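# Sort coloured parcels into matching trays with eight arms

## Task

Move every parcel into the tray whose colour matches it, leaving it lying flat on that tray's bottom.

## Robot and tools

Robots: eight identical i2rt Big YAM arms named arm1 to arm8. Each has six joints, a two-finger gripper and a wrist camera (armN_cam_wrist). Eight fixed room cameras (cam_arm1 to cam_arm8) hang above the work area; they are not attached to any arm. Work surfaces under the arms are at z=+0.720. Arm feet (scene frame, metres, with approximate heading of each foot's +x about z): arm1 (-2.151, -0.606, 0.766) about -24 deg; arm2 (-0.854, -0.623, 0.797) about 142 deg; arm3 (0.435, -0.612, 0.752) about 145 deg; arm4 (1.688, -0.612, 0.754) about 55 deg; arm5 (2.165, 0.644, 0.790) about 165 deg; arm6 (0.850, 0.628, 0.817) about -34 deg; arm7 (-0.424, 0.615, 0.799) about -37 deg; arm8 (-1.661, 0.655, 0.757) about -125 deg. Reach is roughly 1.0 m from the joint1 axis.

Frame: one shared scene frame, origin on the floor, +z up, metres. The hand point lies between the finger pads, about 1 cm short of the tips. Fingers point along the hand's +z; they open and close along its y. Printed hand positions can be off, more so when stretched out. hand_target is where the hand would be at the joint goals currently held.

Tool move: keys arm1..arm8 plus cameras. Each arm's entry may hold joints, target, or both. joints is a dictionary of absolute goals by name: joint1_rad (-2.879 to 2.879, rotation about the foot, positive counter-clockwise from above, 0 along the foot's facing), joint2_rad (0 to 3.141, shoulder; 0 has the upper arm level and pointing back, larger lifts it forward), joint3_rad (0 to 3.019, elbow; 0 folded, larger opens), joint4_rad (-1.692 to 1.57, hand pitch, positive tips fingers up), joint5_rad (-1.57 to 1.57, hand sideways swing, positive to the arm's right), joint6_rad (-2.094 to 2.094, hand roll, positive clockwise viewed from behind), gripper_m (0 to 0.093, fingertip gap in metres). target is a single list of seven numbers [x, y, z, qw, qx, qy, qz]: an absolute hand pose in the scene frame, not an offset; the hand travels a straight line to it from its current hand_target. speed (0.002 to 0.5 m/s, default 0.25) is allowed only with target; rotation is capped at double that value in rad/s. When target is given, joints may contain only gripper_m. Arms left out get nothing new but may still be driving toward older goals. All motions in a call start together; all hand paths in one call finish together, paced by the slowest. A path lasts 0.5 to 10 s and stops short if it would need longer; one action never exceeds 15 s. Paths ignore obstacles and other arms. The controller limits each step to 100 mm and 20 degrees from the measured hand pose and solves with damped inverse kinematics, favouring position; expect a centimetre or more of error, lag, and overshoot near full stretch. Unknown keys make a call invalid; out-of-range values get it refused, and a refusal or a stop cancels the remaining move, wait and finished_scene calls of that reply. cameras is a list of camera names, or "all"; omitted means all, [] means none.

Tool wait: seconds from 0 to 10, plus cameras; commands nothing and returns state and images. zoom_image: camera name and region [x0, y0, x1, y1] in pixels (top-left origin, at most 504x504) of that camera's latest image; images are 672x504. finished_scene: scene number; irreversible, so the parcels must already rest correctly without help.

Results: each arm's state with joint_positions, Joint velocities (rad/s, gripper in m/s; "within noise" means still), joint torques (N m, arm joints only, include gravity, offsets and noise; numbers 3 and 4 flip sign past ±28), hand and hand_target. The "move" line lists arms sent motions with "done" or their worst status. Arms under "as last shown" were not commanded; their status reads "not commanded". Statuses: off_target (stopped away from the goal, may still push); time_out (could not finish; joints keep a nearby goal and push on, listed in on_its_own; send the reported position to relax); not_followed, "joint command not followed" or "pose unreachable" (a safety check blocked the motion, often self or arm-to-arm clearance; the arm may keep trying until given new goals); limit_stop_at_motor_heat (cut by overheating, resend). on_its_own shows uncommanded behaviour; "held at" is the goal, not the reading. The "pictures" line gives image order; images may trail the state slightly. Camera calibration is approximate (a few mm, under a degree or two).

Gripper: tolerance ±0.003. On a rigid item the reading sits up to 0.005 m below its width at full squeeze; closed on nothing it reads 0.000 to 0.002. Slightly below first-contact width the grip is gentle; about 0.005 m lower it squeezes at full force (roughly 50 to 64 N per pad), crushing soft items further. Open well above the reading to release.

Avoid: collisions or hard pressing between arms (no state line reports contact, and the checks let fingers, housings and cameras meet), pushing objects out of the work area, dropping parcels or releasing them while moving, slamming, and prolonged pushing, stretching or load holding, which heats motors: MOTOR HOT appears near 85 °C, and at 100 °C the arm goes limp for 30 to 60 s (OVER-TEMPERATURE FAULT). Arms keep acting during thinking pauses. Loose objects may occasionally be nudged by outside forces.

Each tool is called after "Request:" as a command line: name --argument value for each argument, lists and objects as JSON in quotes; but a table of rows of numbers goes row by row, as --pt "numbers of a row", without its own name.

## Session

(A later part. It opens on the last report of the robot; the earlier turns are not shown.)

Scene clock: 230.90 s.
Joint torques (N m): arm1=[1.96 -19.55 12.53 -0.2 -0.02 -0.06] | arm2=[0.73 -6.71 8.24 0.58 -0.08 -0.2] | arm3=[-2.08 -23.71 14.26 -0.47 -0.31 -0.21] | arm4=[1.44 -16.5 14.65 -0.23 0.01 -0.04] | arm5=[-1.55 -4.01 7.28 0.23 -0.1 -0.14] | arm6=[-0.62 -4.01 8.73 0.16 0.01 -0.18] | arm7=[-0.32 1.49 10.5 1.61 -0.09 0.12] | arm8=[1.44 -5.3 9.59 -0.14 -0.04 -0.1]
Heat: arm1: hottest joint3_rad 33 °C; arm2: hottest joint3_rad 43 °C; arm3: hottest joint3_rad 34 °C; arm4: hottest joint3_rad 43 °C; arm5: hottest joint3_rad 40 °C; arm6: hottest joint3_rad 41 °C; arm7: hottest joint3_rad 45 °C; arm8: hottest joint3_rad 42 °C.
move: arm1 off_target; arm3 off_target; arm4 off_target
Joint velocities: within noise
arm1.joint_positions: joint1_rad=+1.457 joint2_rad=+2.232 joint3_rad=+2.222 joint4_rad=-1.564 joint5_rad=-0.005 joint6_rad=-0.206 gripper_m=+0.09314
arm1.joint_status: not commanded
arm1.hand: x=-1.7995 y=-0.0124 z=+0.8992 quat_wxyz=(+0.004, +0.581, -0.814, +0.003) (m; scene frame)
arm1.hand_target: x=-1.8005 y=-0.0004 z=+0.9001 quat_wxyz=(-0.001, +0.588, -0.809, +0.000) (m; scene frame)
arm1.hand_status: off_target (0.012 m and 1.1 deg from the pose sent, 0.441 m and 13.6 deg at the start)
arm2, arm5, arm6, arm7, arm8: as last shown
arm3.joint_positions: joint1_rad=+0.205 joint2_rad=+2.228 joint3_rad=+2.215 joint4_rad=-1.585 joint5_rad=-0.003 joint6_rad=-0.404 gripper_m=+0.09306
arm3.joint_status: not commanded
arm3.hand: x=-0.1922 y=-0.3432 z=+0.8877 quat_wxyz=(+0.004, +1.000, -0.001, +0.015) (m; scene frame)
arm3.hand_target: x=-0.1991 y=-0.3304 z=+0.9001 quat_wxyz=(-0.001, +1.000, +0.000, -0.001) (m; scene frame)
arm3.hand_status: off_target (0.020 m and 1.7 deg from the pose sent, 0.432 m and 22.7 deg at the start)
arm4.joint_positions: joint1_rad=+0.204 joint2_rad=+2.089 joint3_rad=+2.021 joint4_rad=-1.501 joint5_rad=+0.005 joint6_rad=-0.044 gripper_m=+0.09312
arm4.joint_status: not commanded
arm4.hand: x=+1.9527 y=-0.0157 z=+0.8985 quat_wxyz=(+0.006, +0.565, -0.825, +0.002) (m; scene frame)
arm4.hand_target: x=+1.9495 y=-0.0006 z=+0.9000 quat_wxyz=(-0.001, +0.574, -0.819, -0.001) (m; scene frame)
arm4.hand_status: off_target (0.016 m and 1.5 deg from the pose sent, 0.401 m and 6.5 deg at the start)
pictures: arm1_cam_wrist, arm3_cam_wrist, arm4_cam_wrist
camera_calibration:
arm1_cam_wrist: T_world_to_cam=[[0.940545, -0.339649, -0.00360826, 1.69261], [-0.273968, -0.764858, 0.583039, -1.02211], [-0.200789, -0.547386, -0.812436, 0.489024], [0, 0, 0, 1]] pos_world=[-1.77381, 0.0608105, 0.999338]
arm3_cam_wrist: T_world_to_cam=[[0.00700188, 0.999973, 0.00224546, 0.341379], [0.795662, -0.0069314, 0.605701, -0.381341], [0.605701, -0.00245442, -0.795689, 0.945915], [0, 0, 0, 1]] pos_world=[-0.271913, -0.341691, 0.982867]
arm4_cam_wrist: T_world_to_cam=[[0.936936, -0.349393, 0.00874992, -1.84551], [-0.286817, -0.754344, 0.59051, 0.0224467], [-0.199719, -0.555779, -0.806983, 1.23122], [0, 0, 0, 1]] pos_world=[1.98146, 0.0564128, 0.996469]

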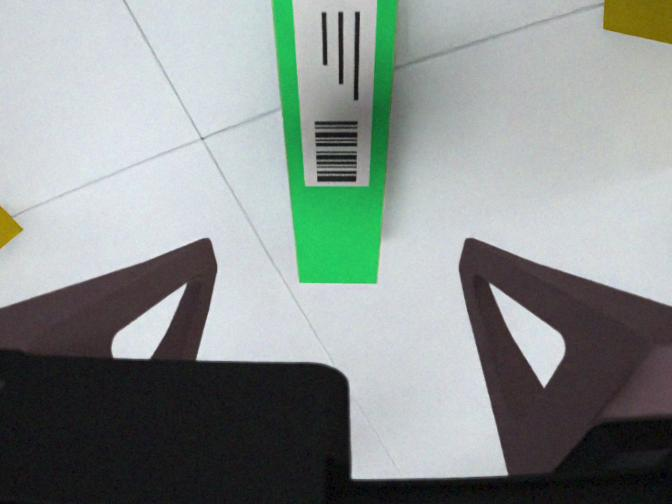

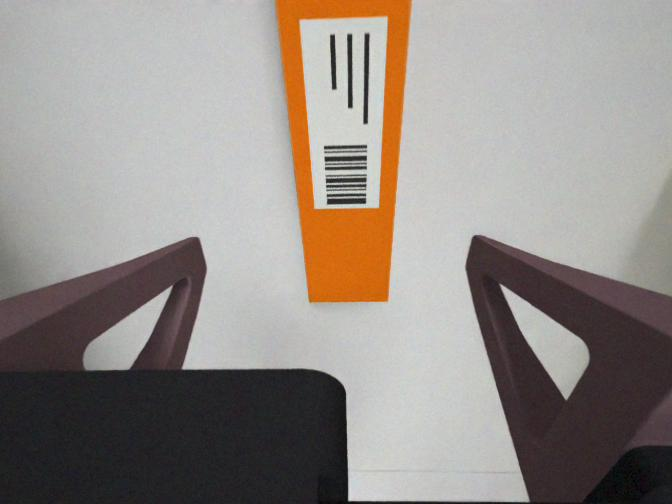

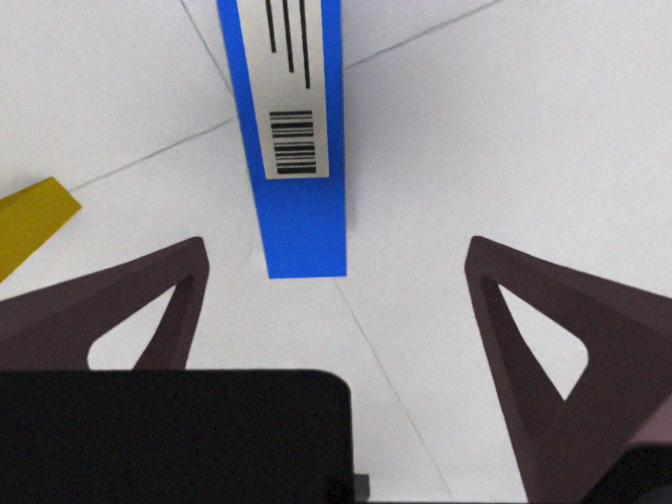

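Request:
move --arm1 '{"target":[-1.795,0.010,0.755,0,-0.588,0.809,0],"speed":0.12}' --arm3 '{"target":[-0.209,-0.335,0.755,0,1,0.012,0],"speed":0.12}' --arm4 '{"target":[1.948,0.022,0.755,0,-0.581,0.814,0],"speed":0.12}' --cameras '[]'

Request:
move --arm1 '{"joints":{"gripper_m":0.045}}' --arm3 '{"joints":{"gripper_m":0.045}}' --arm4 '{"joints":{"gripper_m":0.045}}' --cameras '["arm1_cam_wrist","arm3_cam_wrist","arm4_cam_wrist"]'

Request:
move --arm1 '{"target":[-1.80,-0.01,0.89,0,-0.588,0.809,0],"speed":0.2}' --arm3 '{"target":[-0.195,-0.335,0.89,0,1,0.012,0],"speed":0.2}' --arm4 '{"target":[1.942,0.0,0.89,0,-0.581,0.814,0],"speed":0.2}' --cameras '[]'

Request:
move --arm1 '{"joints":{"joint2_rad":1.2,"joint3_rad":1.25,"joint4_rad":-1.57,"joint5_rad":0,"joint6_rad":0}}' --arm3 '{"joints":{"joint2_rad":1.2,"joint3_rad":1.25,"joint4_rad":-1.57,"joint5_rad":0,"joint6_rad":0}}' --arm4 '{"joints":{"joint2_rad":1.2,"joint3_rad":1.25,"joint4_rad":-1.57,"joint5_rad":0,"joint6_rad":0}}' --cameras '[]'

Scene clock: 258.57 s.
Joint torques (N m): arm1=[2.32 -20.6 8.12 0.7 -0.05 -0.04] | arm2=[0.73 -6.65 8.23 0.57 -0.08 -0.19] | arm3=[-0.85 -24.18 9.31 0.62 -0.31 -0.22] | arm4=[1.49 -16.44 9.52 1.1 0.09 0] | arm5=[-1.55 -3.9 7.2 0.27 -0.12 -0.13] | arm6=[-0.62 -3.96 8.77 0.16 0.01 -0.18] | arm7=[-0.21 1.49 10.45 1.57 -0.09 0.11] | arm8=[1.49 -5.25 9.57 -0.14 -0.04 -0.1]
Heat: arm1: hottest joint3_rad 38 °C; arm2: hottest joint3_rad 40 °C; arm3: hottest joint3_rad 37 °C; arm4: hottest joint3_rad 45 °C; arm5: hottest joint3_rad 40 °C; arm6: hottest joint3_rad 38 °C; arm7: hottest joint3_rad 45 °C; arm8: hottest joint3_rad 41 °C.
move: arm1 off_target; arm3 done; arm4 off_target
Joint velocities: within noise
arm1.joint_positions: joint1_rad=+1.457 joint2_rad=+2.353 joint3_rad=+2.105 joint4_rad=-1.302 joint5_rad=-0.005 joint6_rad=-0.207 gripper_m=+0.09314
arm1.joint_status: not commanded
arm1.hand: x=-1.7872 y=+0.0062 z=+0.7725 quat_wxyz=(-0.007, +0.581, -0.814, -0.001) (m; scene frame)
arm1.hand_target: x=-1.7953 y=+0.0096 z=+0.7552 quat_wxyz=(+0.000, +0.588, -0.809, +0.000) (m; scene frame)
arm1.hand_status: off_target (0.020 m and 1.2 deg from the pose sent, 0.146 m and 1.2 deg at the start)
arm2, arm5, arm6, arm7, arm8: as last shown
arm3.joint_positions: joint1_rad=+0.205 joint2_rad=+2.329 joint3_rad=+2.054 joint4_rad=-1.303 joint5_rad=-0.003 joint6_rad=-0.415 gripper_m=+0.09306
arm3.joint_status: not commanded
arm3.hand: x=-0.2051 y=-0.3366 z=+0.7583 quat_wxyz=(+0.000, +1.000, +0.004, +0.006) (m; scene frame)
arm3.hand_target: x=-0.2090 y=-0.3351 z=+0.7550 quat_wxyz=(+0.000, +1.000, +0.012, +0.000) (m; scene frame)
arm3.hand_status: done (0.005 m and 1.1 deg from the pose sent, 0.134 m and 2.3 deg at the start)
arm4.joint_positions: joint1_rad=+0.217 joint2_rad=+2.222 joint3_rad=+1.955 joint4_rad=-1.258 joint5_rad=+0.003 joint6_rad=-0.052 gripper_m=+0.09312
arm4.joint_status: not commanded
arm4.hand: x=+1.9571 y=+0.0188 z=+0.7883 quat_wxyz=(-0.013, +0.573, -0.819, -0.010) (m; scene frame)
arm4.hand_target: x=+1.9477 y=+0.0203 z=+0.7556 quat_wxyz=(+0.000, +0.581, -0.814, +0.000) (m; scene frame)
arm4.hand_status: off_target (0.035 m and 2.2 deg from the pose sent, 0.148 m and 2.4 deg at the start)
pictures: none
No camera images: "cameras" was empty.

Scene clock: 259.27 s.
Joint torques (N m): arm1=[2.08 -20.78 7.95 0.79 -0.02 -0.03] | arm2=[0.73 -6.71 8.23 0.57 -0.08 -0.19] | arm3=[-0.79 -24.82 9.2 0.59 -0.27 -0.21] | arm4=[-0.15 -16.44 9.55 0.87 0.16 0] | arm5=[-1.79 -4.07 7.25 0.16 -0.13 -0.16] | arm6=[-0.62 -4.01 8.76 0.16 0.01 -0.17] | arm7=[-0.38 1.61 10.44 1.58 -0.1 0.12] | arm8=[1.38 -5.54 9.58 -0.08 -0.03 -0.09]
Heat: arm1: hottest joint3_rad 38 °C; arm2: hottest joint3_rad 40 °C; arm3: hottest joint3_rad 37 °C; arm4: hottest joint3_rad 45 °C; arm5: hottest joint3_rad 40 °C; arm6: hottest joint3_rad 38 °C; arm7: hottest joint3_rad 45 °C; arm8: hottest joint3_rad 41 °C.
move: arm1 off_target; arm3 off_target; arm4 done
Joint velocities: within noise
arm1.joint_positions: joint1_rad=+1.457 joint2_rad=+2.353 joint3_rad=+2.105 joint4_rad=-1.301 joint5_rad=-0.006 joint6_rad=-0.207 gripper_m=+0.05906
arm1.joint_status: gripper_m off_target (ended at +0.05909, target +0.04500)
arm1.hand: x=-1.7873 y=+0.0064 z=+0.7725 quat_wxyz=(-0.007, +0.581, -0.814, -0.002) (m; scene frame)
arm1.hand_target: x=-1.7952 y=+0.0096 z=+0.7552 quat_wxyz=(+0.000, +0.588, -0.809, +0.000) (m; scene frame)
arm1.hand_status: not commanded
arm2, arm5, arm6, arm7, arm8: as last shown
arm3.joint_positions: joint1_rad=+0.205 joint2_rad=+2.329 joint3_rad=+2.054 joint4_rad=-1.303 joint5_rad=-0.004 joint6_rad=-0.415 gripper_m=+0.05848
arm3.joint_status: gripper_m off_target (ended at +0.05851, target +0.04500)
arm3.hand: x=-0.2052 y=-0.3367 z=+0.7583 quat_wxyz=(+0.001, +1.000, +0.004, +0.006) (m; scene frame)
arm3.hand_target: x=-0.2090 y=-0.3351 z=+0.7550 quat_wxyz=(+0.000, +1.000, +0.012, +0.000) (m; scene frame)
arm3.hand_status: not commanded
arm4.joint_positions: joint1_rad=+0.232 joint2_rad=+2.222 joint3_rad=+1.955 joint4_rad=-1.252 joint5_rad=+0.001 joint6_rad=-0.052 gripper_m=+0.04522
arm4.joint_status: all done
arm4.hand: x=+1.9476 y=+0.0243 z=+0.7884 quat_wxyz=(-0.014, +0.579, -0.815, -0.013) (m; scene frame)
arm4.hand_target: x=+1.9474 y=+0.0204 z=+0.7556 quat_wxyz=(+0.000, +0.581, -0.814, +0.000) (m; scene frame)
arm4.hand_status: not commanded
pictures: arm1_cam_wrist, arm3_cam_wrist, arm4_cam_wrist
camera_calibration:
arm1_cam_wrist: T_world_to_cam=[[0.940764, -0.339062, -0.000099295, 1.68476], [-0.280116, -0.777376, 0.563224, -0.926042], [-0.191045, -0.529833, -0.826304, 0.426854], [0, 0, 0, 1]] pos_world=[-1.76281, 0.0775168, 0.874448]
arm3_cam_wrist: T_world_to_cam=[[-0.00408379, 0.999957, 0.00832347, 0.328417], [0.806289, -0.00163086, 0.59152, -0.277832], [0.591508, 0.00912677, -0.806248, 0.859844], [0, 0, 0, 1]] pos_world=[-0.28325, -0.336704, 0.854857]
arm4_cam_wrist: T_world_to_cam=[[0.948762, -0.315896, 0.00774191, -1.84886], [-0.267979, -0.791382, 0.549457, 0.112718], [-0.167444, -0.523378, -0.835486, 1.12244], [0, 0, 0, 1]] pos_world=[1.97228, 0.0926168, 0.890163]

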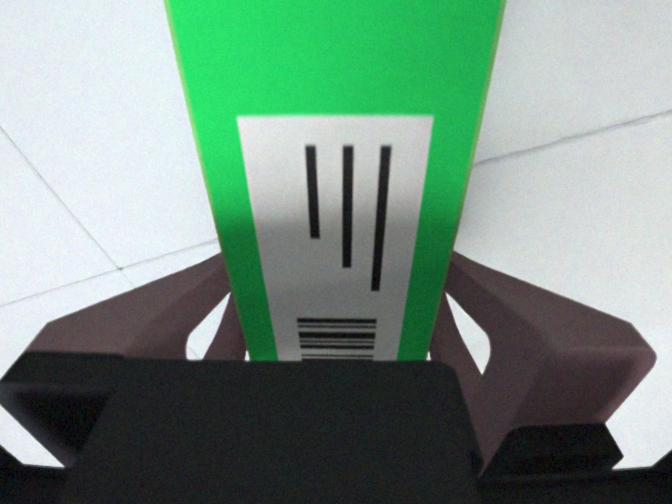

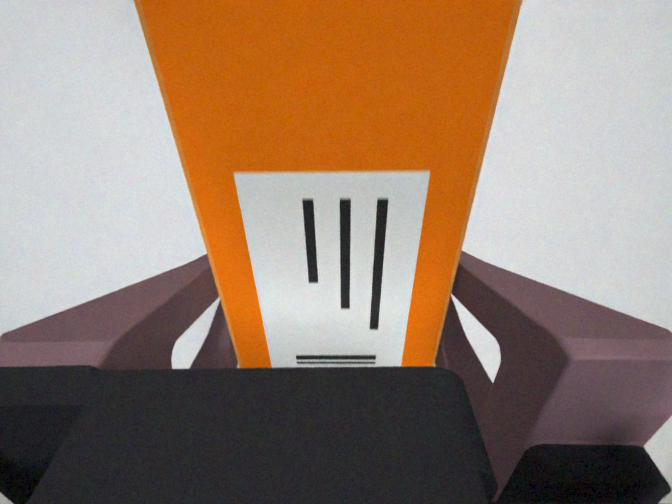

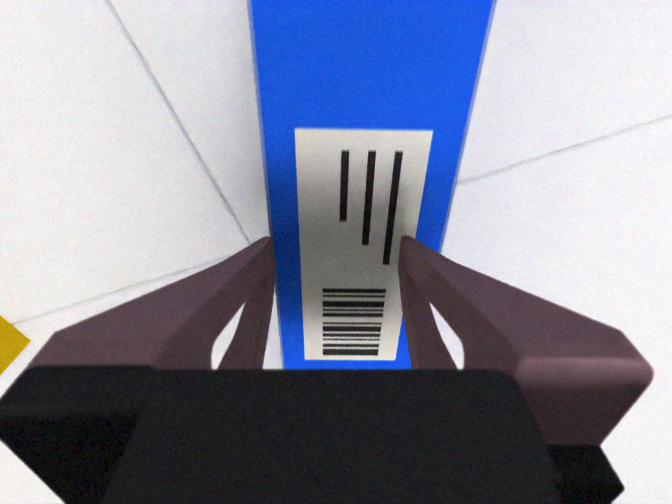

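Scene clock: 260.87 s.
Joint torques (N m): arm1=[1.2 -20.37 12.26 -0.24 0.01 -0.06] | arm2=[0.73 -6.71 8.24 0.57 -0.08 -0.19] | arm3=[-1.61 -25.7 14.24 -0.18 -0.24 -0.2] | arm4=[-0.03 -18.14 13.98 -0.24 -0.01 -0.02] | arm5=[-1.79 -3.84 7.13 0.23 -0.15 -0.18] | arm6=[-0.56 -4.01 8.76 0.14 0.01 -0.17] | arm7=[-0.38 1.67 10.5 1.63 -0.1 0.13] | arm8=[1.55 -5.13 9.68 -0.16 -0.03 -0.1]
Heat: arm1: hottest joint3_rad 38 °C; arm2: hottest joint3_rad 40 °C; arm3: hottest joint3_rad 37 °C; arm4: hottest joint3_rad 45 °C; arm5: hottest joint3_rad 40 °C; arm6: hottest joint3_rad 38 °C; arm7: hottest joint3_rad 45 °C; arm8: hottest joint3_rad 41 °C.
move: arm1 off_target; arm3 off_target; arm4 off_target
Joint velocities: within noise
arm1.joint_positions: joint1_rad=+1.457 joint2_rad=+2.214 joint3_rad=+2.143 joint4_rad=-1.514 joint5_rad=-0.006 joint6_rad=-0.214 gripper_m=+0.05907
arm1.joint_status: not commanded
arm1.hand: x=-1.8039 y=-0.0198 z=+0.8810 quat_wxyz=(+0.010, +0.584, -0.812, +0.005) (m; scene frame)
arm1.hand_target: x=-1.8003 y=-0.0105 z=+0.8901 quat_wxyz=(-0.001, +0.588, -0.809, +0.000) (m; scene frame)
arm1.hand_status: off_target (0.014 m and 1.4 deg from the pose sent, 0.119 m and 1.3 deg at the start)
arm2, arm5, arm6, arm8: as last shown
arm3.joint_positions: joint1_rad=+0.205 joint2_rad=+2.233 joint3_rad=+2.138 joint4_rad=-1.538 joint5_rad=-0.004 joint6_rad=-0.424 gripper_m=+0.05848
arm3.joint_status: not commanded
arm3.hand: x=-0.1839 y=-0.3468 z=+0.8555 quat_wxyz=(+0.012, +0.999, +0.009, +0.030) (m; scene frame)
arm3.hand_target: x=-0.1933 y=-0.3358 z=+0.8902 quat_wxyz=(-0.001, +1.000, +0.012, +0.000) (m; scene frame)
arm3.hand_status: off_target (0.038 m and 3.7 deg from the pose sent, 0.132 m and 1.1 deg at the start; pose on its path clipped on 3 of 48 steps)
arm4.joint_positions: joint1_rad=+0.231 joint2_rad=+2.104 joint3_rad=+1.991 joint4_rad=-1.471 joint5_rad=+0.006 joint6_rad=-0.052 gripper_m=+0.04512
arm4.joint_status: not commanded
arm4.hand: x=+1.9357 y=-0.0097 z=+0.8781 quat_wxyz=(+0.012, +0.579, -0.815, +0.006) (m; scene frame)
arm4.hand_target: x=+1.9419 y=-0.0006 z=+0.8900 quat_wxyz=(+0.000, +0.581, -0.814, +0.000) (m; scene frame)
arm4.hand_status: off_target (0.017 m and 1.5 deg from the pose sent, 0.104 m and 2.3 deg at the start)
arm7.joint_positions: joint1_rad=-0.316 joint2_rad=+0.535 joint3_rad=+1.368 joint4_rad=-1.177 joint5_rad=-0.073 joint6_rad=-0.126 gripper_m=+0.09396
arm7.joint_status: not commanded
arm7.hand: x=-0.2873 y=+0.4416 z=+1.3804 quat_wxyz=(-0.508, -0.311, -0.757, +0.270) (m; scene frame)
arm7.hand_target: x=-0.2897 y=+0.4449 z=+1.3917 quat_wxyz=(-0.517, -0.307, -0.750, +0.275) (m; scene frame)
arm7.hand_status: not commanded
pictures: none
No camera images: "cameras" was empty.

Scene clock: 262.53 s.
Joint torques (N m): arm1=[1.26 -7.53 8.14 0.21 0.19 0.09] | arm2=[0.73 -6.71 8.24 0.57 -0.08 -0.19] | arm3=[-1.49 -10.11 9.65 0.02 0.03 0.17] | arm4=[-0.21 -7.12 9.69 0.09 -0.16 0.12] | arm5=[-1.55 -3.72 7.15 0.21 -0.1 -0.11] | arm6=[-0.62 -4.01 8.76 0.14 0.01 -0.18] | arm7=[-0.21 1.67 10.47 1.59 -0.09 0.13] | arm8=[1.44 -5.3 9.52 -0.23 -0.02 -0.11]
Heat: arm1: hottest joint3_rad 38 °C; arm2: hottest joint3_rad 40 °C; arm3: hottest joint3_rad 37 °C; arm4: hottest joint3_rad 45 °C; arm5: hottest joint3_rad 40 °C; arm6: hottest joint3_rad 38 °C; arm7: hottest joint3_rad 45 °C; arm8: hottest joint3_rad 40 °C.
move: arm1 done; arm3 done; arm4 done
Joint velocities: within noise
arm1.joint_positions: joint1_rad=+1.457 joint2_rad=+1.208 joint3_rad=+1.259 joint4_rad=-1.563 joint5_rad=-0.003 joint6_rad=-0.008 gripper_m=+0.05908
arm1.joint_status: all done
arm1.hand: x=-1.9749 y=-0.3053 z=+1.0461 quat_wxyz=(-0.024, +0.497, -0.867, -0.010) (m; scene frame)
arm1.hand_target: x=-1.9774 y=-0.3094 z=+1.0450 quat_wxyz=(-0.021, +0.495, -0.869, -0.007) (m; scene frame)
arm1.hand_status: not commanded
arm2, arm5, arm6, arm7, arm8: as last shown
arm3.joint_positions: joint1_rad=+0.205 joint2_rad=+1.207 joint3_rad=+1.246 joint4_rad=-1.564 joint5_rad=-0.003 joint6_rad=-0.016 gripper_m=+0.05850
arm3.joint_status: all done
arm3.hand: x=+0.1183 y=-0.4779 z=+1.0285 quat_wxyz=(-0.007, +0.981, -0.193, -0.021) (m; scene frame)
arm3.hand_target: x=+0.1213 y=-0.4747 z=+1.0323 quat_wxyz=(-0.009, +0.978, -0.206, -0.023) (m; scene frame)
arm3.hand_status: not commanded
arm4.joint_positions: joint1_rad=+0.231 joint2_rad=+1.206 joint3_rad=+1.258 joint4_rad=-1.564 joint5_rad=+0.002 joint6_rad=-0.009 gripper_m=+0.04512
arm4.joint_status: all done
arm4.hand: x=+1.8224 y=-0.2887 z=+1.0320 quat_wxyz=(-0.018, +0.561, -0.827, -0.015) (m; scene frame)
arm4.hand_target: x=+1.8214 y=-0.2928 z=+1.0306 quat_wxyz=(-0.013, +0.556, -0.831, -0.013) (m; scene frame)
arm4.hand_status: not commanded
pictures: none
No camera images: "cameras" was empty.

Request:
move --arm1 '{"joints":{"joint1_rad":-1.551}}' --arm3 '{"joints":{"joint1_rad":2.133}}' --arm4 '{"joints":{"gripper_m":0.093}}' --cameras '[]'

Request:
move --arm1 '{"target":[-2.418,-1.234,0.9,0,0.839,0.545,0]}' --arm3 '{"target":[0.402,-1.29,0.9,0,0.672,0.741,0]}' --arm4 '{"target":[1.948,0.022,0.9,0,-0.581,0.814,0]}' --cameras '["arm1_cam_wrist","arm3_cam_wrist","arm4_cam_wrist","cam_arm1","cam_arm3"]'

Scene clock: 282.10 s.
Joint torques (N m): arm1=[1.49 -7.3 8.17 0.24 -0.02 0.04] | arm2=[0.67 -6.71 8.24 0.57 -0.08 -0.19] | arm3=[-0.21 -10.17 9.65 0.01 -0.02 0.11] | arm4=[-0.15 -7.12 9.7 0.09 -0.15 0.11] | arm5=[-1.55 -3.78 7.13 0.24 -0.14 -0.15] | arm6=[-0.62 -4.01 8.76 0.14 0.01 -0.18] | arm7=[-0.32 1.61 10.45 1.58 -0.1 0.11] | arm8=[1.38 -5.19 9.58 -0.23 -0.03 -0.12]
Heat: arm1: hottest joint3_rad 36 °C; arm2: hottest joint3_rad 39 °C; arm3: hottest joint3_rad 35 °C; arm4: hottest joint3_rad 45 °C; arm5: hottest joint3_rad 40 °C; arm6: hottest joint3_rad 37 °C; arm7: hottest joint3_rad 46 °C; arm8: hottest joint3_rad 39 °C.
move: arm1 done; arm3 done; arm4 done
Joint velocities: within noise
arm1.joint_positions: joint1_rad=-1.552 joint2_rad=+1.208 joint3_rad=+1.259 joint4_rad=-1.563 joint5_rad=+0.002 joint6_rad=-0.005 gripper_m=+0.05913
arm1.joint_status: all done
arm1.hand: x=-2.2896 y=-0.9215 z=+1.0515 quat_wxyz=(-0.020, -0.833, -0.552, +0.027) (m; scene frame)
arm1.hand_target: x=-2.2871 y=-0.9174 z=+1.0503 quat_wxyz=(-0.019, -0.834, -0.551, +0.023) (m; scene frame)
arm1.hand_status: not commanded
arm2, arm5, arm6, arm7, arm8: as last shown
arm2.joint_positions: joint1_rad=-2.065 joint2_rad=+1.007 joint3_rad=+1.104 joint4_rad=-1.566 joint5_rad=+0.002 joint6_rad=+0.013 gripper_m=+0.09292
arm3.joint_positions: joint1_rad=+2.129 joint2_rad=+1.207 joint3_rad=+1.246 joint4_rad=-1.564 joint5_rad=-0.003 joint6_rad=-0.014 gripper_m=+0.05846
arm3.joint_status: all done
arm3.hand: x=+0.4160 y=-0.9563 z=+1.0274 quat_wxyz=(+0.017, +0.720, +0.694, -0.012) (m; scene frame)
arm3.hand_target: x=+0.4168 y=-0.9549 z=+1.0311 quat_wxyz=(+0.017, +0.724, +0.690, -0.014) (m; scene frame)
arm3.hand_status: not commanded
arm4.joint_positions: joint1_rad=+0.231 joint2_rad=+1.206 joint3_rad=+1.258 joint4_rad=-1.564 joint5_rad=+0.002 joint6_rad=-0.008 gripper_m=+0.09288
arm4.joint_status: all done
arm4.hand: x=+1.8224 y=-0.2887 z=+1.0320 quat_wxyz=(-0.018, +0.561, -0.828, -0.015) (m; scene frame)
arm4.hand_target: x=+1.8215 y=-0.2928 z=+1.0306 quat_wxyz=(-0.014, +0.556, -0.831, -0.013) (m; scene frame)
arm4.hand_status: not commanded
pictures: none
No camera images: "cameras" was empty.

Scene clock: 284.63 s.
Joint torques (N m): arm1=[1.61 -19.25 12.63 -0.05 0.17 0.09] | arm2=[0.73 -6.65 8.24 0.57 -0.08 -0.2] | arm3=[-0.03 -23.53 14.43 -0.32 0.02 -0.23] | arm4=[0.32 -17.14 14.72 -0.24 -0.01 -0.04] | arm5=[-1.85 -3.96 7.09 0.12 -0.11 -0.16] | arm6=[-0.62 -3.96 8.79 0.16 0 -0.18] | arm7=[-0.44 1.67 10.45 1.57 -0.1 0.12] | arm8=[1.44 -5.3 9.59 -0.16 -0.02 -0.11]
Heat: arm1: hottest joint3_rad 37 °C; arm2: hottest joint3_rad 39 °C; arm3: hottest joint3_rad 35 °C; arm4: hottest joint3_rad 45 °C; arm5: hottest joint3_rad 40 °C; arm6: hottest joint3_rad 37 °C; arm7: hottest joint3_rad 46 °C; arm8: hottest joint3_rad 39 °C.
move: arm1 off_target; arm3 off_target; arm4 off_target
Joint velocities: within noise
arm1.joint_positions: joint1_rad=-1.552 joint2_rad=+2.191 joint3_rad=+2.109 joint4_rad=-1.516 joint5_rad=+0.004 joint6_rad=+0.013 gripper_m=+0.05913
arm1.joint_status: not commanded
arm1.hand: x=-2.4172 y=-1.2213 z=+0.8937 quat_wxyz=(+0.004, -0.838, -0.545, -0.009) (m; scene frame)
arm1.hand_target: x=-2.4176 y=-1.2334 z=+0.9000 quat_wxyz=(-0.001, -0.838, -0.545, +0.000) (m; scene frame)
arm1.hand_status: off_target (0.014 m and 1.1 deg from the pose sent, 0.370 m and 4.0 deg at the start)
arm2, arm5, arm6, arm7, arm8: as last shown
arm3.joint_positions: joint1_rad=+2.129 joint2_rad=+2.169 joint3_rad=+2.103 joint4_rad=-1.539 joint5_rad=+0.002 joint6_rad=-0.127 gripper_m=+0.05845
arm3.joint_status: not commanded
arm3.hand: x=+0.3994 y=-1.2756 z=+0.8820 quat_wxyz=(-0.011, +0.680, +0.733, +0.016) (m; scene frame)
arm3.hand_target: x=+0.4021 y=-1.2888 z=+0.9000 quat_wxyz=(+0.000, +0.672, +0.741, -0.001) (m; scene frame)
arm3.hand_status: off_target (0.023 m and 2.6 deg from the pose sent, 0.358 m and 8.1 deg at the start)
arm4.joint_positions: joint1_rad=+0.231 joint2_rad=+2.156 joint3_rad=+2.139 joint4_rad=-1.549 joint5_rad=+0.006 joint6_rad=-0.046 gripper_m=+0.09288
arm4.joint_status: not commanded
arm4.hand: x=+1.9441 y=+0.0104 z=+0.9006 quat_wxyz=(+0.004, +0.577, -0.817, +0.002) (m; scene frame)
arm4.hand_target: x=+1.9479 y=+0.0214 z=+0.8999 quat_wxyz=(-0.001, +0.581, -0.814, +0.000) (m; scene frame)
arm4.hand_status: off_target (0.012 m and 0.8 deg from the pose sent, 0.360 m and 3.8 deg at the start)
pictures: arm1_cam_wrist, arm3_cam_wrist, arm4_cam_wrist, cam_arm1, cam_arm3
camera_calibration:
arm1_cam_wrist: T_world_to_cam=[[-0.907406, 0.420189, -0.00750621, -1.67246], [0.335297, 0.734617, 0.589842, 1.18528], [0.253359, 0.532709, -0.807484, 2.11128], [0, 0, 0, 1]] pos_world=[-2.44993, -1.29267, 0.993141]
arm3_cam_wrist: T_world_to_cam=[[-0.997544, -0.0700397, 0.00109362, 0.307018], [-0.0546541, 0.787989, 0.613259, 0.491993], [-0.0438142, 0.611692, -0.789881, 1.61847], [0, 0, 0, 1]] pos_world=[0.404065, -1.35619, 0.976346]
arm4_cam_wrist: T_world_to_cam=[[0.946898, -0.321389, 0.0096392, -1.84874], [-0.265213, -0.763735, 0.588533, -0.00174323], [-0.181787, -0.559837, -0.808416, 1.21213], [0, 0, 0, 1]] pos_world=[1.97045, 0.0830975, 0.998748]

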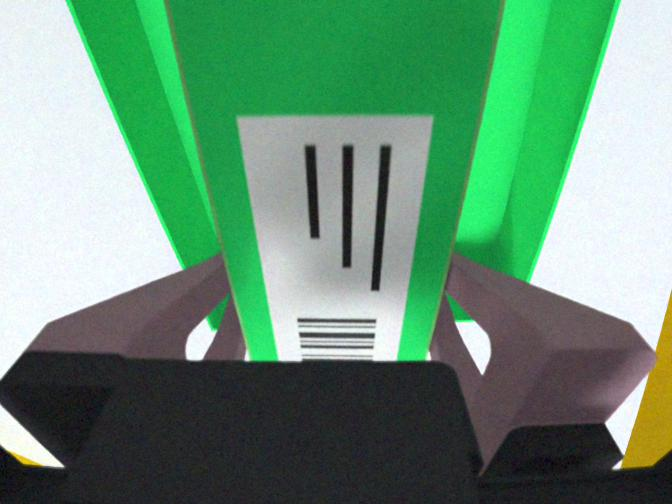

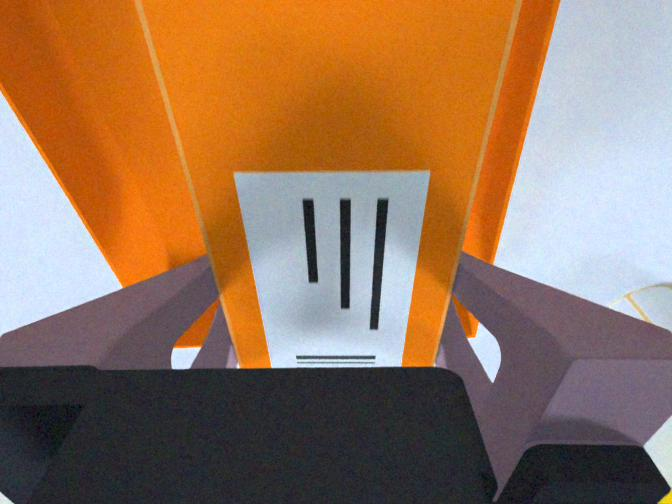

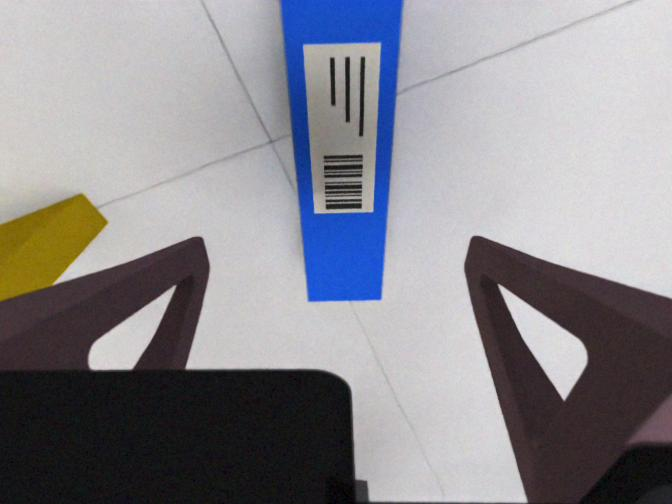

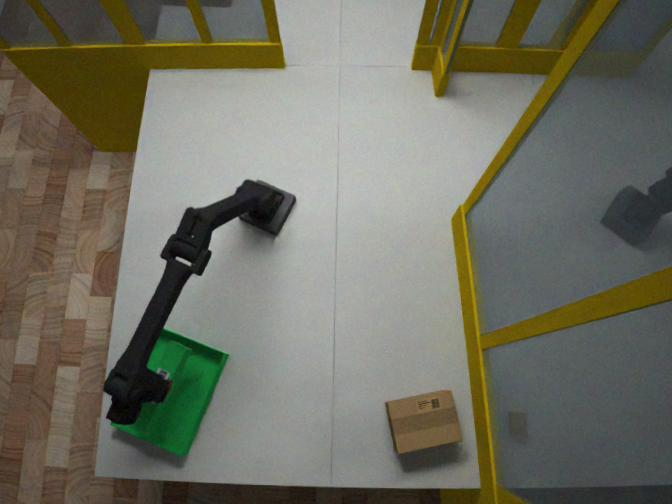

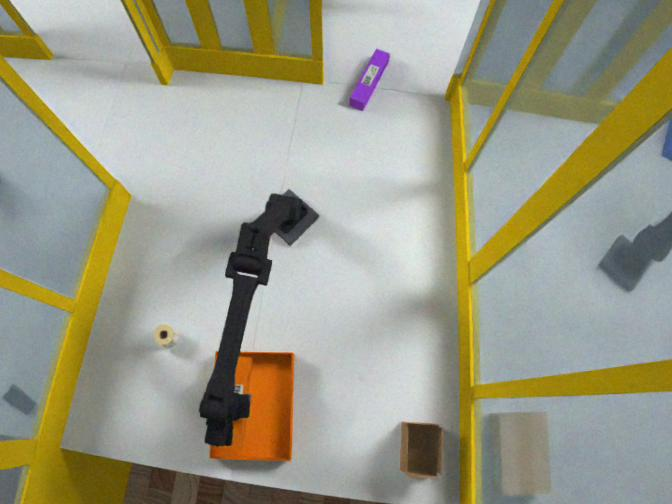

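Request:
move --arm1 '{"target":[-2.412,-1.222,0.763,0,0.839,0.545,0],"speed":0.1}' --arm3 '{"target":[0.415,-1.273,0.762,0,0.656,0.755,0],"speed":0.1}' --arm4 '{"target":[1.957,0.016,0.753,0,-0.588,0.809,0],"speed":0.12}' --cameras '["arm1_cam_wrist","arm3_cam_wrist","arm4_cam_wrist"]'

Scene clock: 311.37 s.
Joint torques (N m): arm1=[1.85 -19.9 7.72 0.8 0.19 0.07] | arm2=[0.73 -6.71 8.23 0.57 -0.08 -0.19] | arm3=[0.67 -23.65 9.01 0.57 0.01 -0.2] | arm4=[-1.14 -17.85 9.59 0.77 -0.03 -0.03] | arm5=[-1.38 -4.25 7.2 0.23 -0.11 -0.16] | arm6=[-0.62 -4.01 8.76 0.16 0.01 -0.18] | arm7=[-0.44 1.67 10.45 1.57 -0.1 0.12] | arm8=[1.44 -5.48 9.58 -0.12 -0.02 -0.09]
Heat: arm1: hottest joint3_rad 41 °C; arm2: hottest joint3_rad 38 °C; arm3: hottest joint3_rad 38 °C; arm4: hottest joint3_rad 47 °C; arm5: hottest joint3_rad 39 °C; arm6: hottest joint3_rad 37 °C; arm7: hottest joint3_rad 46 °C; arm8: hottest joint3_rad 39 °C.
move: arm1 off_target; arm3 off_target; arm4 off_target
Joint velocities: within noise
arm1.joint_positions: joint1_rad=-1.552 joint2_rad=+2.244 joint3_rad=+1.889 joint4_rad=-1.213 joint5_rad=+0.004 joint6_rad=+0.013 gripper_m=+0.05913
arm1.joint_status: not commanded
arm1.hand: x=-2.4164 y=-1.2213 z=+0.7767 quat_wxyz=(-0.004, -0.839, -0.545, +0.004) (m; scene frame)
arm1.hand_target: x=-2.4118 y=-1.2218 z=+0.7630 quat_wxyz=(+0.000, -0.839, -0.545, +0.000) (m; scene frame)
arm1.hand_status: off_target (0.014 m and 0.7 deg from the pose sent, 0.131 m and 1.1 deg at the start)
arm2.joint_positions: joint1_rad=-2.065 joint2_rad=+1.007 joint3_rad=+1.104 joint4_rad=-1.566 joint5_rad=+0.002 joint6_rad=+0.013 gripper_m=+0.09292
arm2.joint_status: not commanded
arm2.hand: x=-0.5958 y=-0.5102 z=+1.0766 quat_wxyz=(-0.050, +0.199, -0.979, -0.010) (m; scene frame)
arm2.hand_target: x=-0.5993 y=-0.5095 z=+1.0768 quat_wxyz=(-0.049, +0.209, -0.977, -0.011) (m; scene frame)
arm2.hand_status: not commanded
arm3.joint_positions: joint1_rad=+2.138 joint2_rad=+2.207 joint3_rad=+1.847 joint4_rad=-1.221 joint5_rad=+0.002 joint6_rad=-0.152 gripper_m=+0.05845
arm3.joint_status: not commanded
arm3.hand: x=+0.4060 y=-1.2675 z=+0.7621 quat_wxyz=(-0.004, +0.668, +0.744, +0.007) (m; scene frame)
arm3.hand_target: x=+0.4151 y=-1.2728 z=+0.7620 quat_wxyz=(+0.000, +0.656, +0.755, +0.000) (m; scene frame)
arm3.hand_status: off_target (0.011 m and 2.0 deg from the pose sent, 0.121 m and 4.4 deg at the start)
arm4.joint_positions: joint1_rad=+0.231 joint2_rad=+2.239 joint3_rad=+1.944 joint4_rad=-1.243 joint5_rad=+0.006 joint6_rad=-0.080 gripper_m=+0.09288
arm4.joint_status: not commanded
arm4.hand: x=+1.9478 y=+0.0207 z=+0.7730 quat_wxyz=(-0.008, +0.590, -0.807, -0.006) (m; scene frame)
arm4.hand_target: x=+1.9566 y=+0.0154 z=+0.7533 quat_wxyz=(+0.000, +0.588, -0.809, +0.000) (m; scene frame)
arm4.hand_status: off_target (0.023 m and 1.1 deg from the pose sent, 0.148 m and 1.7 deg at the start)
arm5.joint_positions: joint1_rad=+1.515 joint2_rad=+1.009 joint3_rad=+1.097 joint4_rad=-1.563 joint5_rad=+0.000 joint6_rad=+0.010 gripper_m=+0.09288
arm5.joint_status: not commanded
arm5.hand: x=+2.0756 y=+0.3752 z=+1.0644 quat_wxyz=(+0.027, +0.812, +0.582, -0.035) (m; scene frame)
arm5.hand_target: x=+2.0740 y=+0.3780 z=+1.0677 quat_wxyz=(+0.028, +0.811, +0.583, -0.038) (m; scene frame)
arm5.hand_status: not commanded
arm6.joint_positions: joint1_rad=-1.251 joint2_rad=+1.012 joint3_rad=+1.097 joint4_rad=-1.565 joint5_rad=+0.001 joint6_rad=+0.009 gripper_m=+0.09289
arm6.joint_status: not commanded
arm6.hand: x=+0.7673 y=+0.3595 z=+1.0925 quat_wxyz=(-0.027, -0.806, -0.590, +0.037) (m; scene frame)
arm6.hand_target: x=+0.7680 y=+0.3616 z=+1.0965 quat_wxyz=(-0.030, -0.803, -0.594, +0.041) (m; scene frame)
arm6.hand_status: not commanded
arm7: as last shown
arm8.joint_positions: joint1_rad=+0.400 joint2_rad=+1.012 joint3_rad=+1.106 joint4_rad=-1.565 joint5_rad=-0.002 joint6_rad=+0.008 gripper_m=+0.09293
arm8.joint_status: not commanded
arm8.hand: x=-1.7193 y=+0.3784 z=+1.0365 quat_wxyz=(-0.032, -0.778, -0.627, +0.038) (m; scene frame)
arm8.hand_target: x=-1.7201 y=+0.3826 z=+1.0372 quat_wxyz=(-0.032, -0.777, -0.628, +0.040) (m; scene frame)
arm8.hand_status: not commanded
pictures: arm1_cam_wrist, arm3_cam_wrist, arm4_cam_wrist
camera_calibration:
arm1_cam_wrist: T_world_to_cam=[[-0.907251, 0.420514, -0.00798208, -1.67145], [0.342712, 0.750129, 0.565557, 1.30968], [0.243813, 0.510367, -0.82467, 1.97955], [0, 0, 0, 1]] pos_world=[-2.4479, -1.28986, 0.87843]
arm3_cam_wrist: T_world_to_cam=[[-0.994605, -0.103675, 0.00347663, 0.268641], [-0.0812937, 0.799836, 0.594688, 0.599405], [-0.0644348, 0.591197, -0.803949, 1.51223], [0, 0, 0, 1]] pos_world=[0.41336, -1.3456, 0.858364]
arm4_cam_wrist: T_world_to_cam=[[0.956981, -0.289904, 0.0119917, -1.86987], [-0.245596, -0.787325, 0.56551, 0.0622302], [-0.154502, -0.544128, -0.824654, 1.07454], [0, 0, 0, 1]] pos_world=[1.97073, 0.0915966, 0.873351]

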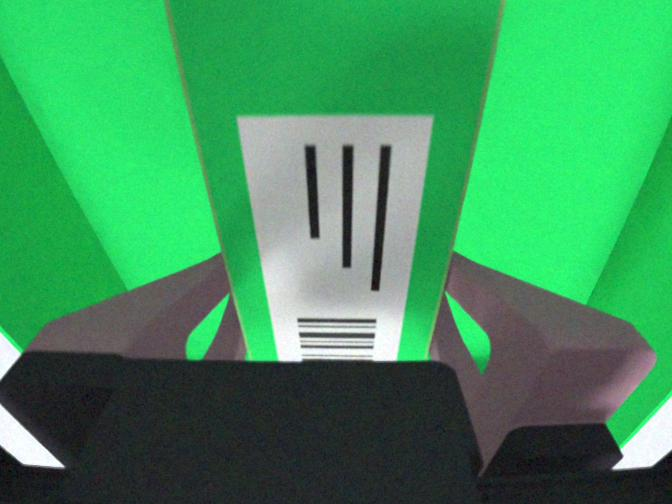

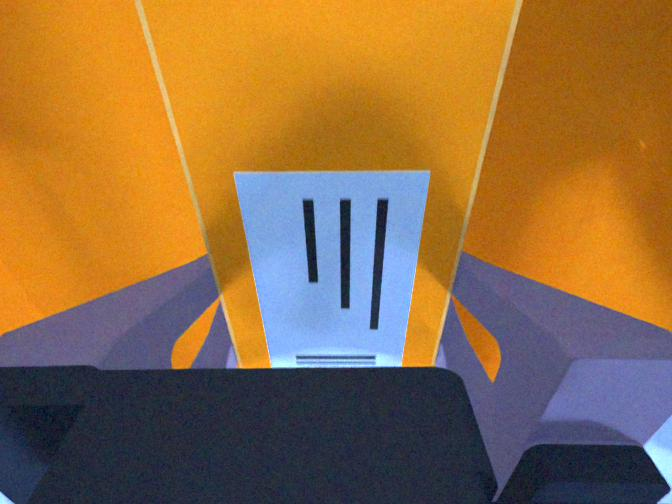

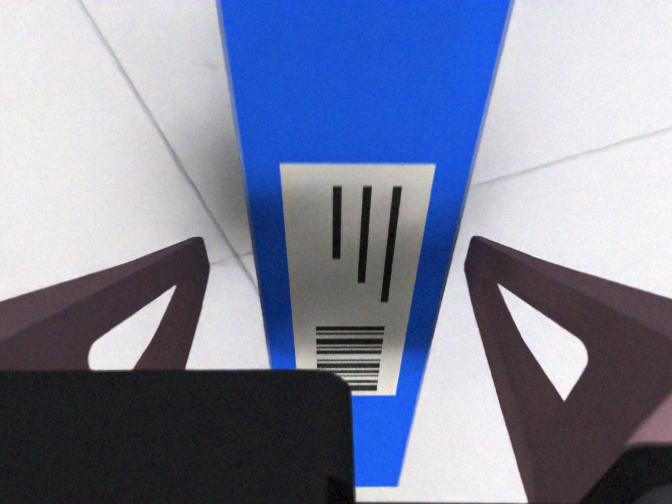

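Request:
move --arm4 '{"target":[1.974,0.012,0.737,0,-0.588,0.809,0],"speed":0.08}' --arm1 '{"joints":{"gripper_m":0.093}}' --arm3 '{"joints":{"gripper_m":0.093}}' --cameras '[]'

Request:
move --arm4 '{"joints":{"gripper_m":0.045}}' --arm1 '{"target":[-2.41,-1.21,0.9,0,0.839,0.545,0],"speed":0.2}' --arm3 '{"target":[0.41,-1.26,0.9,0,0.656,0.755,0],"speed":0.2}' --cameras '["arm1_cam_wrist","arm3_cam_wrist","arm4_cam_wrist"]'

Scene clock: 326.93 s.
Joint torques (N m): arm1=[1.67 -19.72 7.72 0.81 0.18 0.09] | arm2=[0.73 -6.71 8.24 0.57 -0.09 -0.19] | arm3=[0.73 -23.71 8.98 0.59 0.02 -0.22] | arm4=[-0.73 -17.73 9.78 0.77 -0.05 -0.01] | arm5=[-1.32 -4.25 7.08 0.35 -0.15 -0.16] | arm6=[-0.62 -3.96 8.79 0.16 0.01 -0.18] | arm7=[-0.32 1.73 10.45 1.57 -0.08 0.12] | arm8=[1.49 -5.01 9.61 -0.18 -0.01 -0.09]
Heat: arm1: hottest joint3_rad 40 °C; arm2: hottest joint3_rad 38 °C; arm3: hottest joint2_rad 37 °C; arm4: hottest joint3_rad 47 °C; arm5: hottest joint3_rad 39 °C; arm6: hottest joint3_rad 36 °C; arm7: hottest joint3_rad 46 °C; arm8: hottest joint3_rad 38 °C.
move: arm1 done; arm3 done; arm4 off_target
Joint velocities: within noise
arm1.joint_positions: joint1_rad=-1.552 joint2_rad=+2.244 joint3_rad=+1.889 joint4_rad=-1.213 joint5_rad=+0.004 joint6_rad=+0.013 gripper_m=+0.09288
arm1.joint_status: all done
arm1.hand: x=-2.4164 y=-1.2212 z=+0.7767 quat_wxyz=(-0.004, -0.839, -0.545, +0.004) (m; scene frame)
arm1.hand_target: x=-2.4119 y=-1.2218 z=+0.7630 quat_wxyz=(+0.000, -0.839, -0.545, +0.000) (m; scene frame)
arm1.hand_status: not commanded
arm2, arm5, arm6, arm7, arm8: as last shown
arm3.joint_positions: joint1_rad=+2.138 joint2_rad=+2.207 joint3_rad=+1.847 joint4_rad=-1.221 joint5_rad=+0.002 joint6_rad=-0.153 gripper_m=+0.09297
arm3.joint_status: all done
arm3.hand: x=+0.4060 y=-1.2675 z=+0.7621 quat_wxyz=(-0.004, +0.667, +0.745, +0.007) (m; scene frame)
arm3.hand_target: x=+0.4151 y=-1.2728 z=+0.7620 quat_wxyz=(+0.000, +0.656, +0.755, +0.000) (m; scene frame)
arm3.hand_status: not commanded
arm4.joint_positions: joint1_rad=+0.200 joint2_rad=+2.262 joint3_rad=+1.944 joint4_rad=-1.220 joint5_rad=+0.006 joint6_rad=-0.105 gripper_m=+0.09288
arm4.joint_status: not commanded
arm4.hand: x=+1.9684 y=+0.0152 z=+0.7583 quat_wxyz=(-0.008, +0.588, -0.809, -0.005) (m; scene frame)
arm4.hand_target: x=+1.9738 y=+0.0114 z=+0.7373 quat_wxyz=(+0.000, +0.588, -0.809, +0.000) (m; scene frame)
arm4.hand_status: off_target (0.022 m and 1.1 deg from the pose sent, 0.045 m and 1.1 deg at the start)
pictures: none
No camera images: "cameras" was empty.

Scene clock: 328.50 s.
Joint torques (N m): arm1=[2.08 -18.37 12.04 -0.13 0.17 0.05] | arm2=[0.73 -6.71 8.24 0.58 -0.09 -0.19] | arm3=[0.15 -23.06 13.67 -0.32 0 -0.22] | arm4=[-0.67 -17.73 9.78 0.77 -0.05 -0.03] | arm5=[-1.61 -3.9 7.13 0.14 -0.11 -0.12] | arm6=[-0.56 -4.01 8.76 0.17 0 -0.18] | arm7=[-0.32 1.55 10.45 1.63 -0.1 0.11] | arm8=[1.32 -5.42 9.57 -0.13 -0.01 -0.09]
Heat: arm1: hottest joint3_rad 40 °C; arm2: hottest joint3_rad 38 °C; arm3: hottest joint2_rad 37 °C; arm4: hottest joint3_rad 47 °C; arm5: hottest joint3_rad 39 °C; arm6: hottest joint3_rad 36 °C; arm7: hottest joint3_rad 46 °C; arm8: hottest joint3_rad 38 °C.
move: arm1 off_target; arm3 off_target; arm4 off_target
Joint velocities: within noise
arm1.joint_positions: joint1_rad=-1.552 joint2_rad=+2.110 joint3_rad=+1.974 joint4_rad=-1.457 joint5_rad=+0.004 joint6_rad=+0.013 gripper_m=+0.09289
arm1.joint_status: not commanded
arm1.hand: x=-2.4079 y=-1.1993 z=+0.8937 quat_wxyz=(+0.003, -0.838, -0.545, -0.007) (m; scene frame)
arm1.hand_target: x=-2.4097 y=-1.2097 z=+0.9000 quat_wxyz=(+0.000, -0.839, -0.545, +0.000) (m; scene frame)
arm1.hand_status: off_target (0.013 m and 0.9 deg from the pose sent, 0.124 m and 0.7 deg at the start)
arm2, arm5, arm6, arm7, arm8: as last shown
arm3.joint_positions: joint1_rad=+2.138 joint2_rad=+2.085 joint3_rad=+1.940 joint4_rad=-1.470 joint5_rad=+0.002 joint6_rad=-0.159 gripper_m=+0.09297
arm3.joint_status: not commanded
arm3.hand: x=+0.4063 y=-1.2460 z=+0.8740 quat_wxyz=(-0.015, +0.665, +0.747, +0.021) (m; scene frame)
arm3.hand_target: x=+0.4101 y=-1.2587 z=+0.9002 quat_wxyz=(+0.000, +0.656, +0.755, -0.001) (m; scene frame)
arm3.hand_status: off_target (0.030 m and 3.2 deg from the pose sent, 0.138 m and 2.0 deg at the start)
arm4.joint_positions: joint1_rad=+0.200 joint2_rad=+2.262 joint3_rad=+1.944 joint4_rad=-1.220 joint5_rad=+0.006 joint6_rad=-0.106 gripper_m=+0.05929
arm4.joint_status: gripper_m off_target (ended at +0.05932, target +0.04500)
arm4.hand: x=+1.9684 y=+0.0152 z=+0.7583 quat_wxyz=(-0.008, +0.588, -0.809, -0.005) (m; scene frame)
arm4.hand_target: x=+1.9738 y=+0.0114 z=+0.7373 quat_wxyz=(+0.000, +0.588, -0.809, +0.000) (m; scene frame)
arm4.hand_status: not commanded
pictures: arm1_cam_wrist, arm3_cam_wrist, arm4_cam_wrist
camera_calibration:
arm1_cam_wrist: T_world_to_cam=[[-0.907255, 0.420525, -0.00683625, -1.67311], [0.336798, 0.736163, 0.587053, 1.17387], [0.251903, 0.530304, -0.80952, 2.09264], [0, 0, 0, 1]] pos_world=[-2.44044, -1.27031, 0.993469]
arm3_cam_wrist: T_world_to_cam=[[-0.993807, -0.111106, -0.00149225, 0.265503], [-0.0879781, 0.778593, 0.621331, 0.468682], [-0.0678716, 0.617615, -0.783547, 1.60598], [0, 0, 0, 1]] pos_world=[0.414093, -1.32729, 0.967548]
arm4_cam_wrist: T_world_to_cam=[[0.955401, -0.295026, 0.0130095, -1.88855], [-0.250497, -0.786293, 0.564796, 0.0814621], [-0.1564, -0.542865, -0.825128, 1.06672], [0, 0, 0, 1]] pos_world=[1.99156, 0.0859668, 0.858739]

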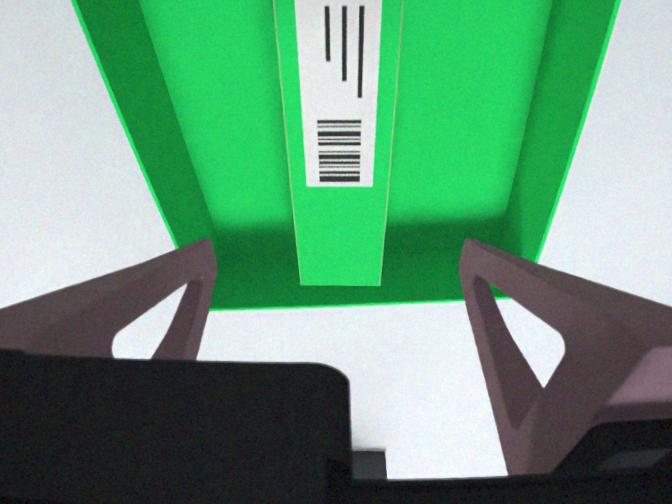

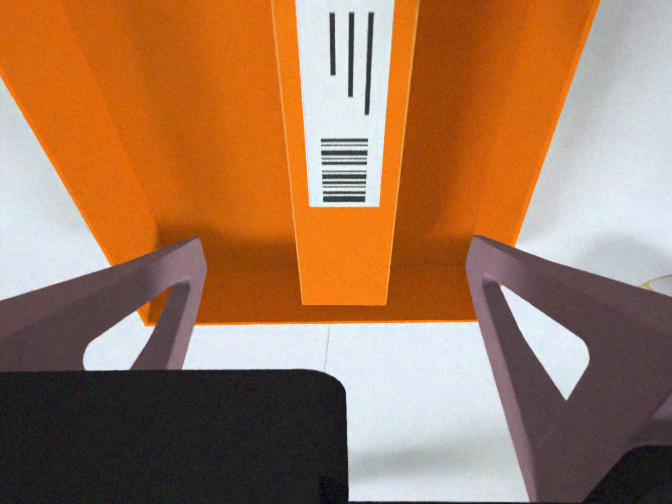

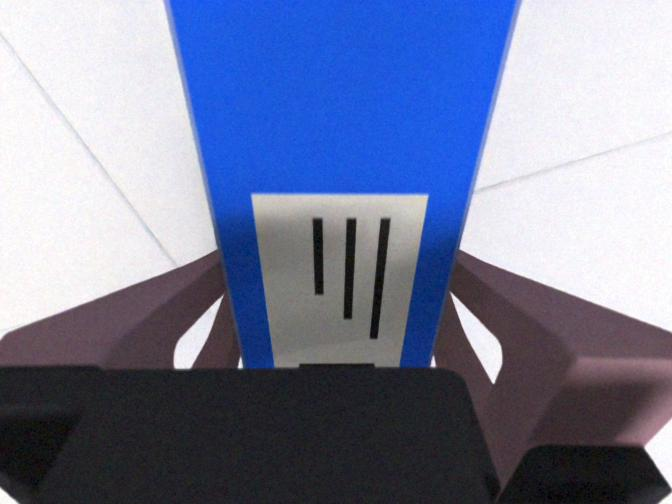

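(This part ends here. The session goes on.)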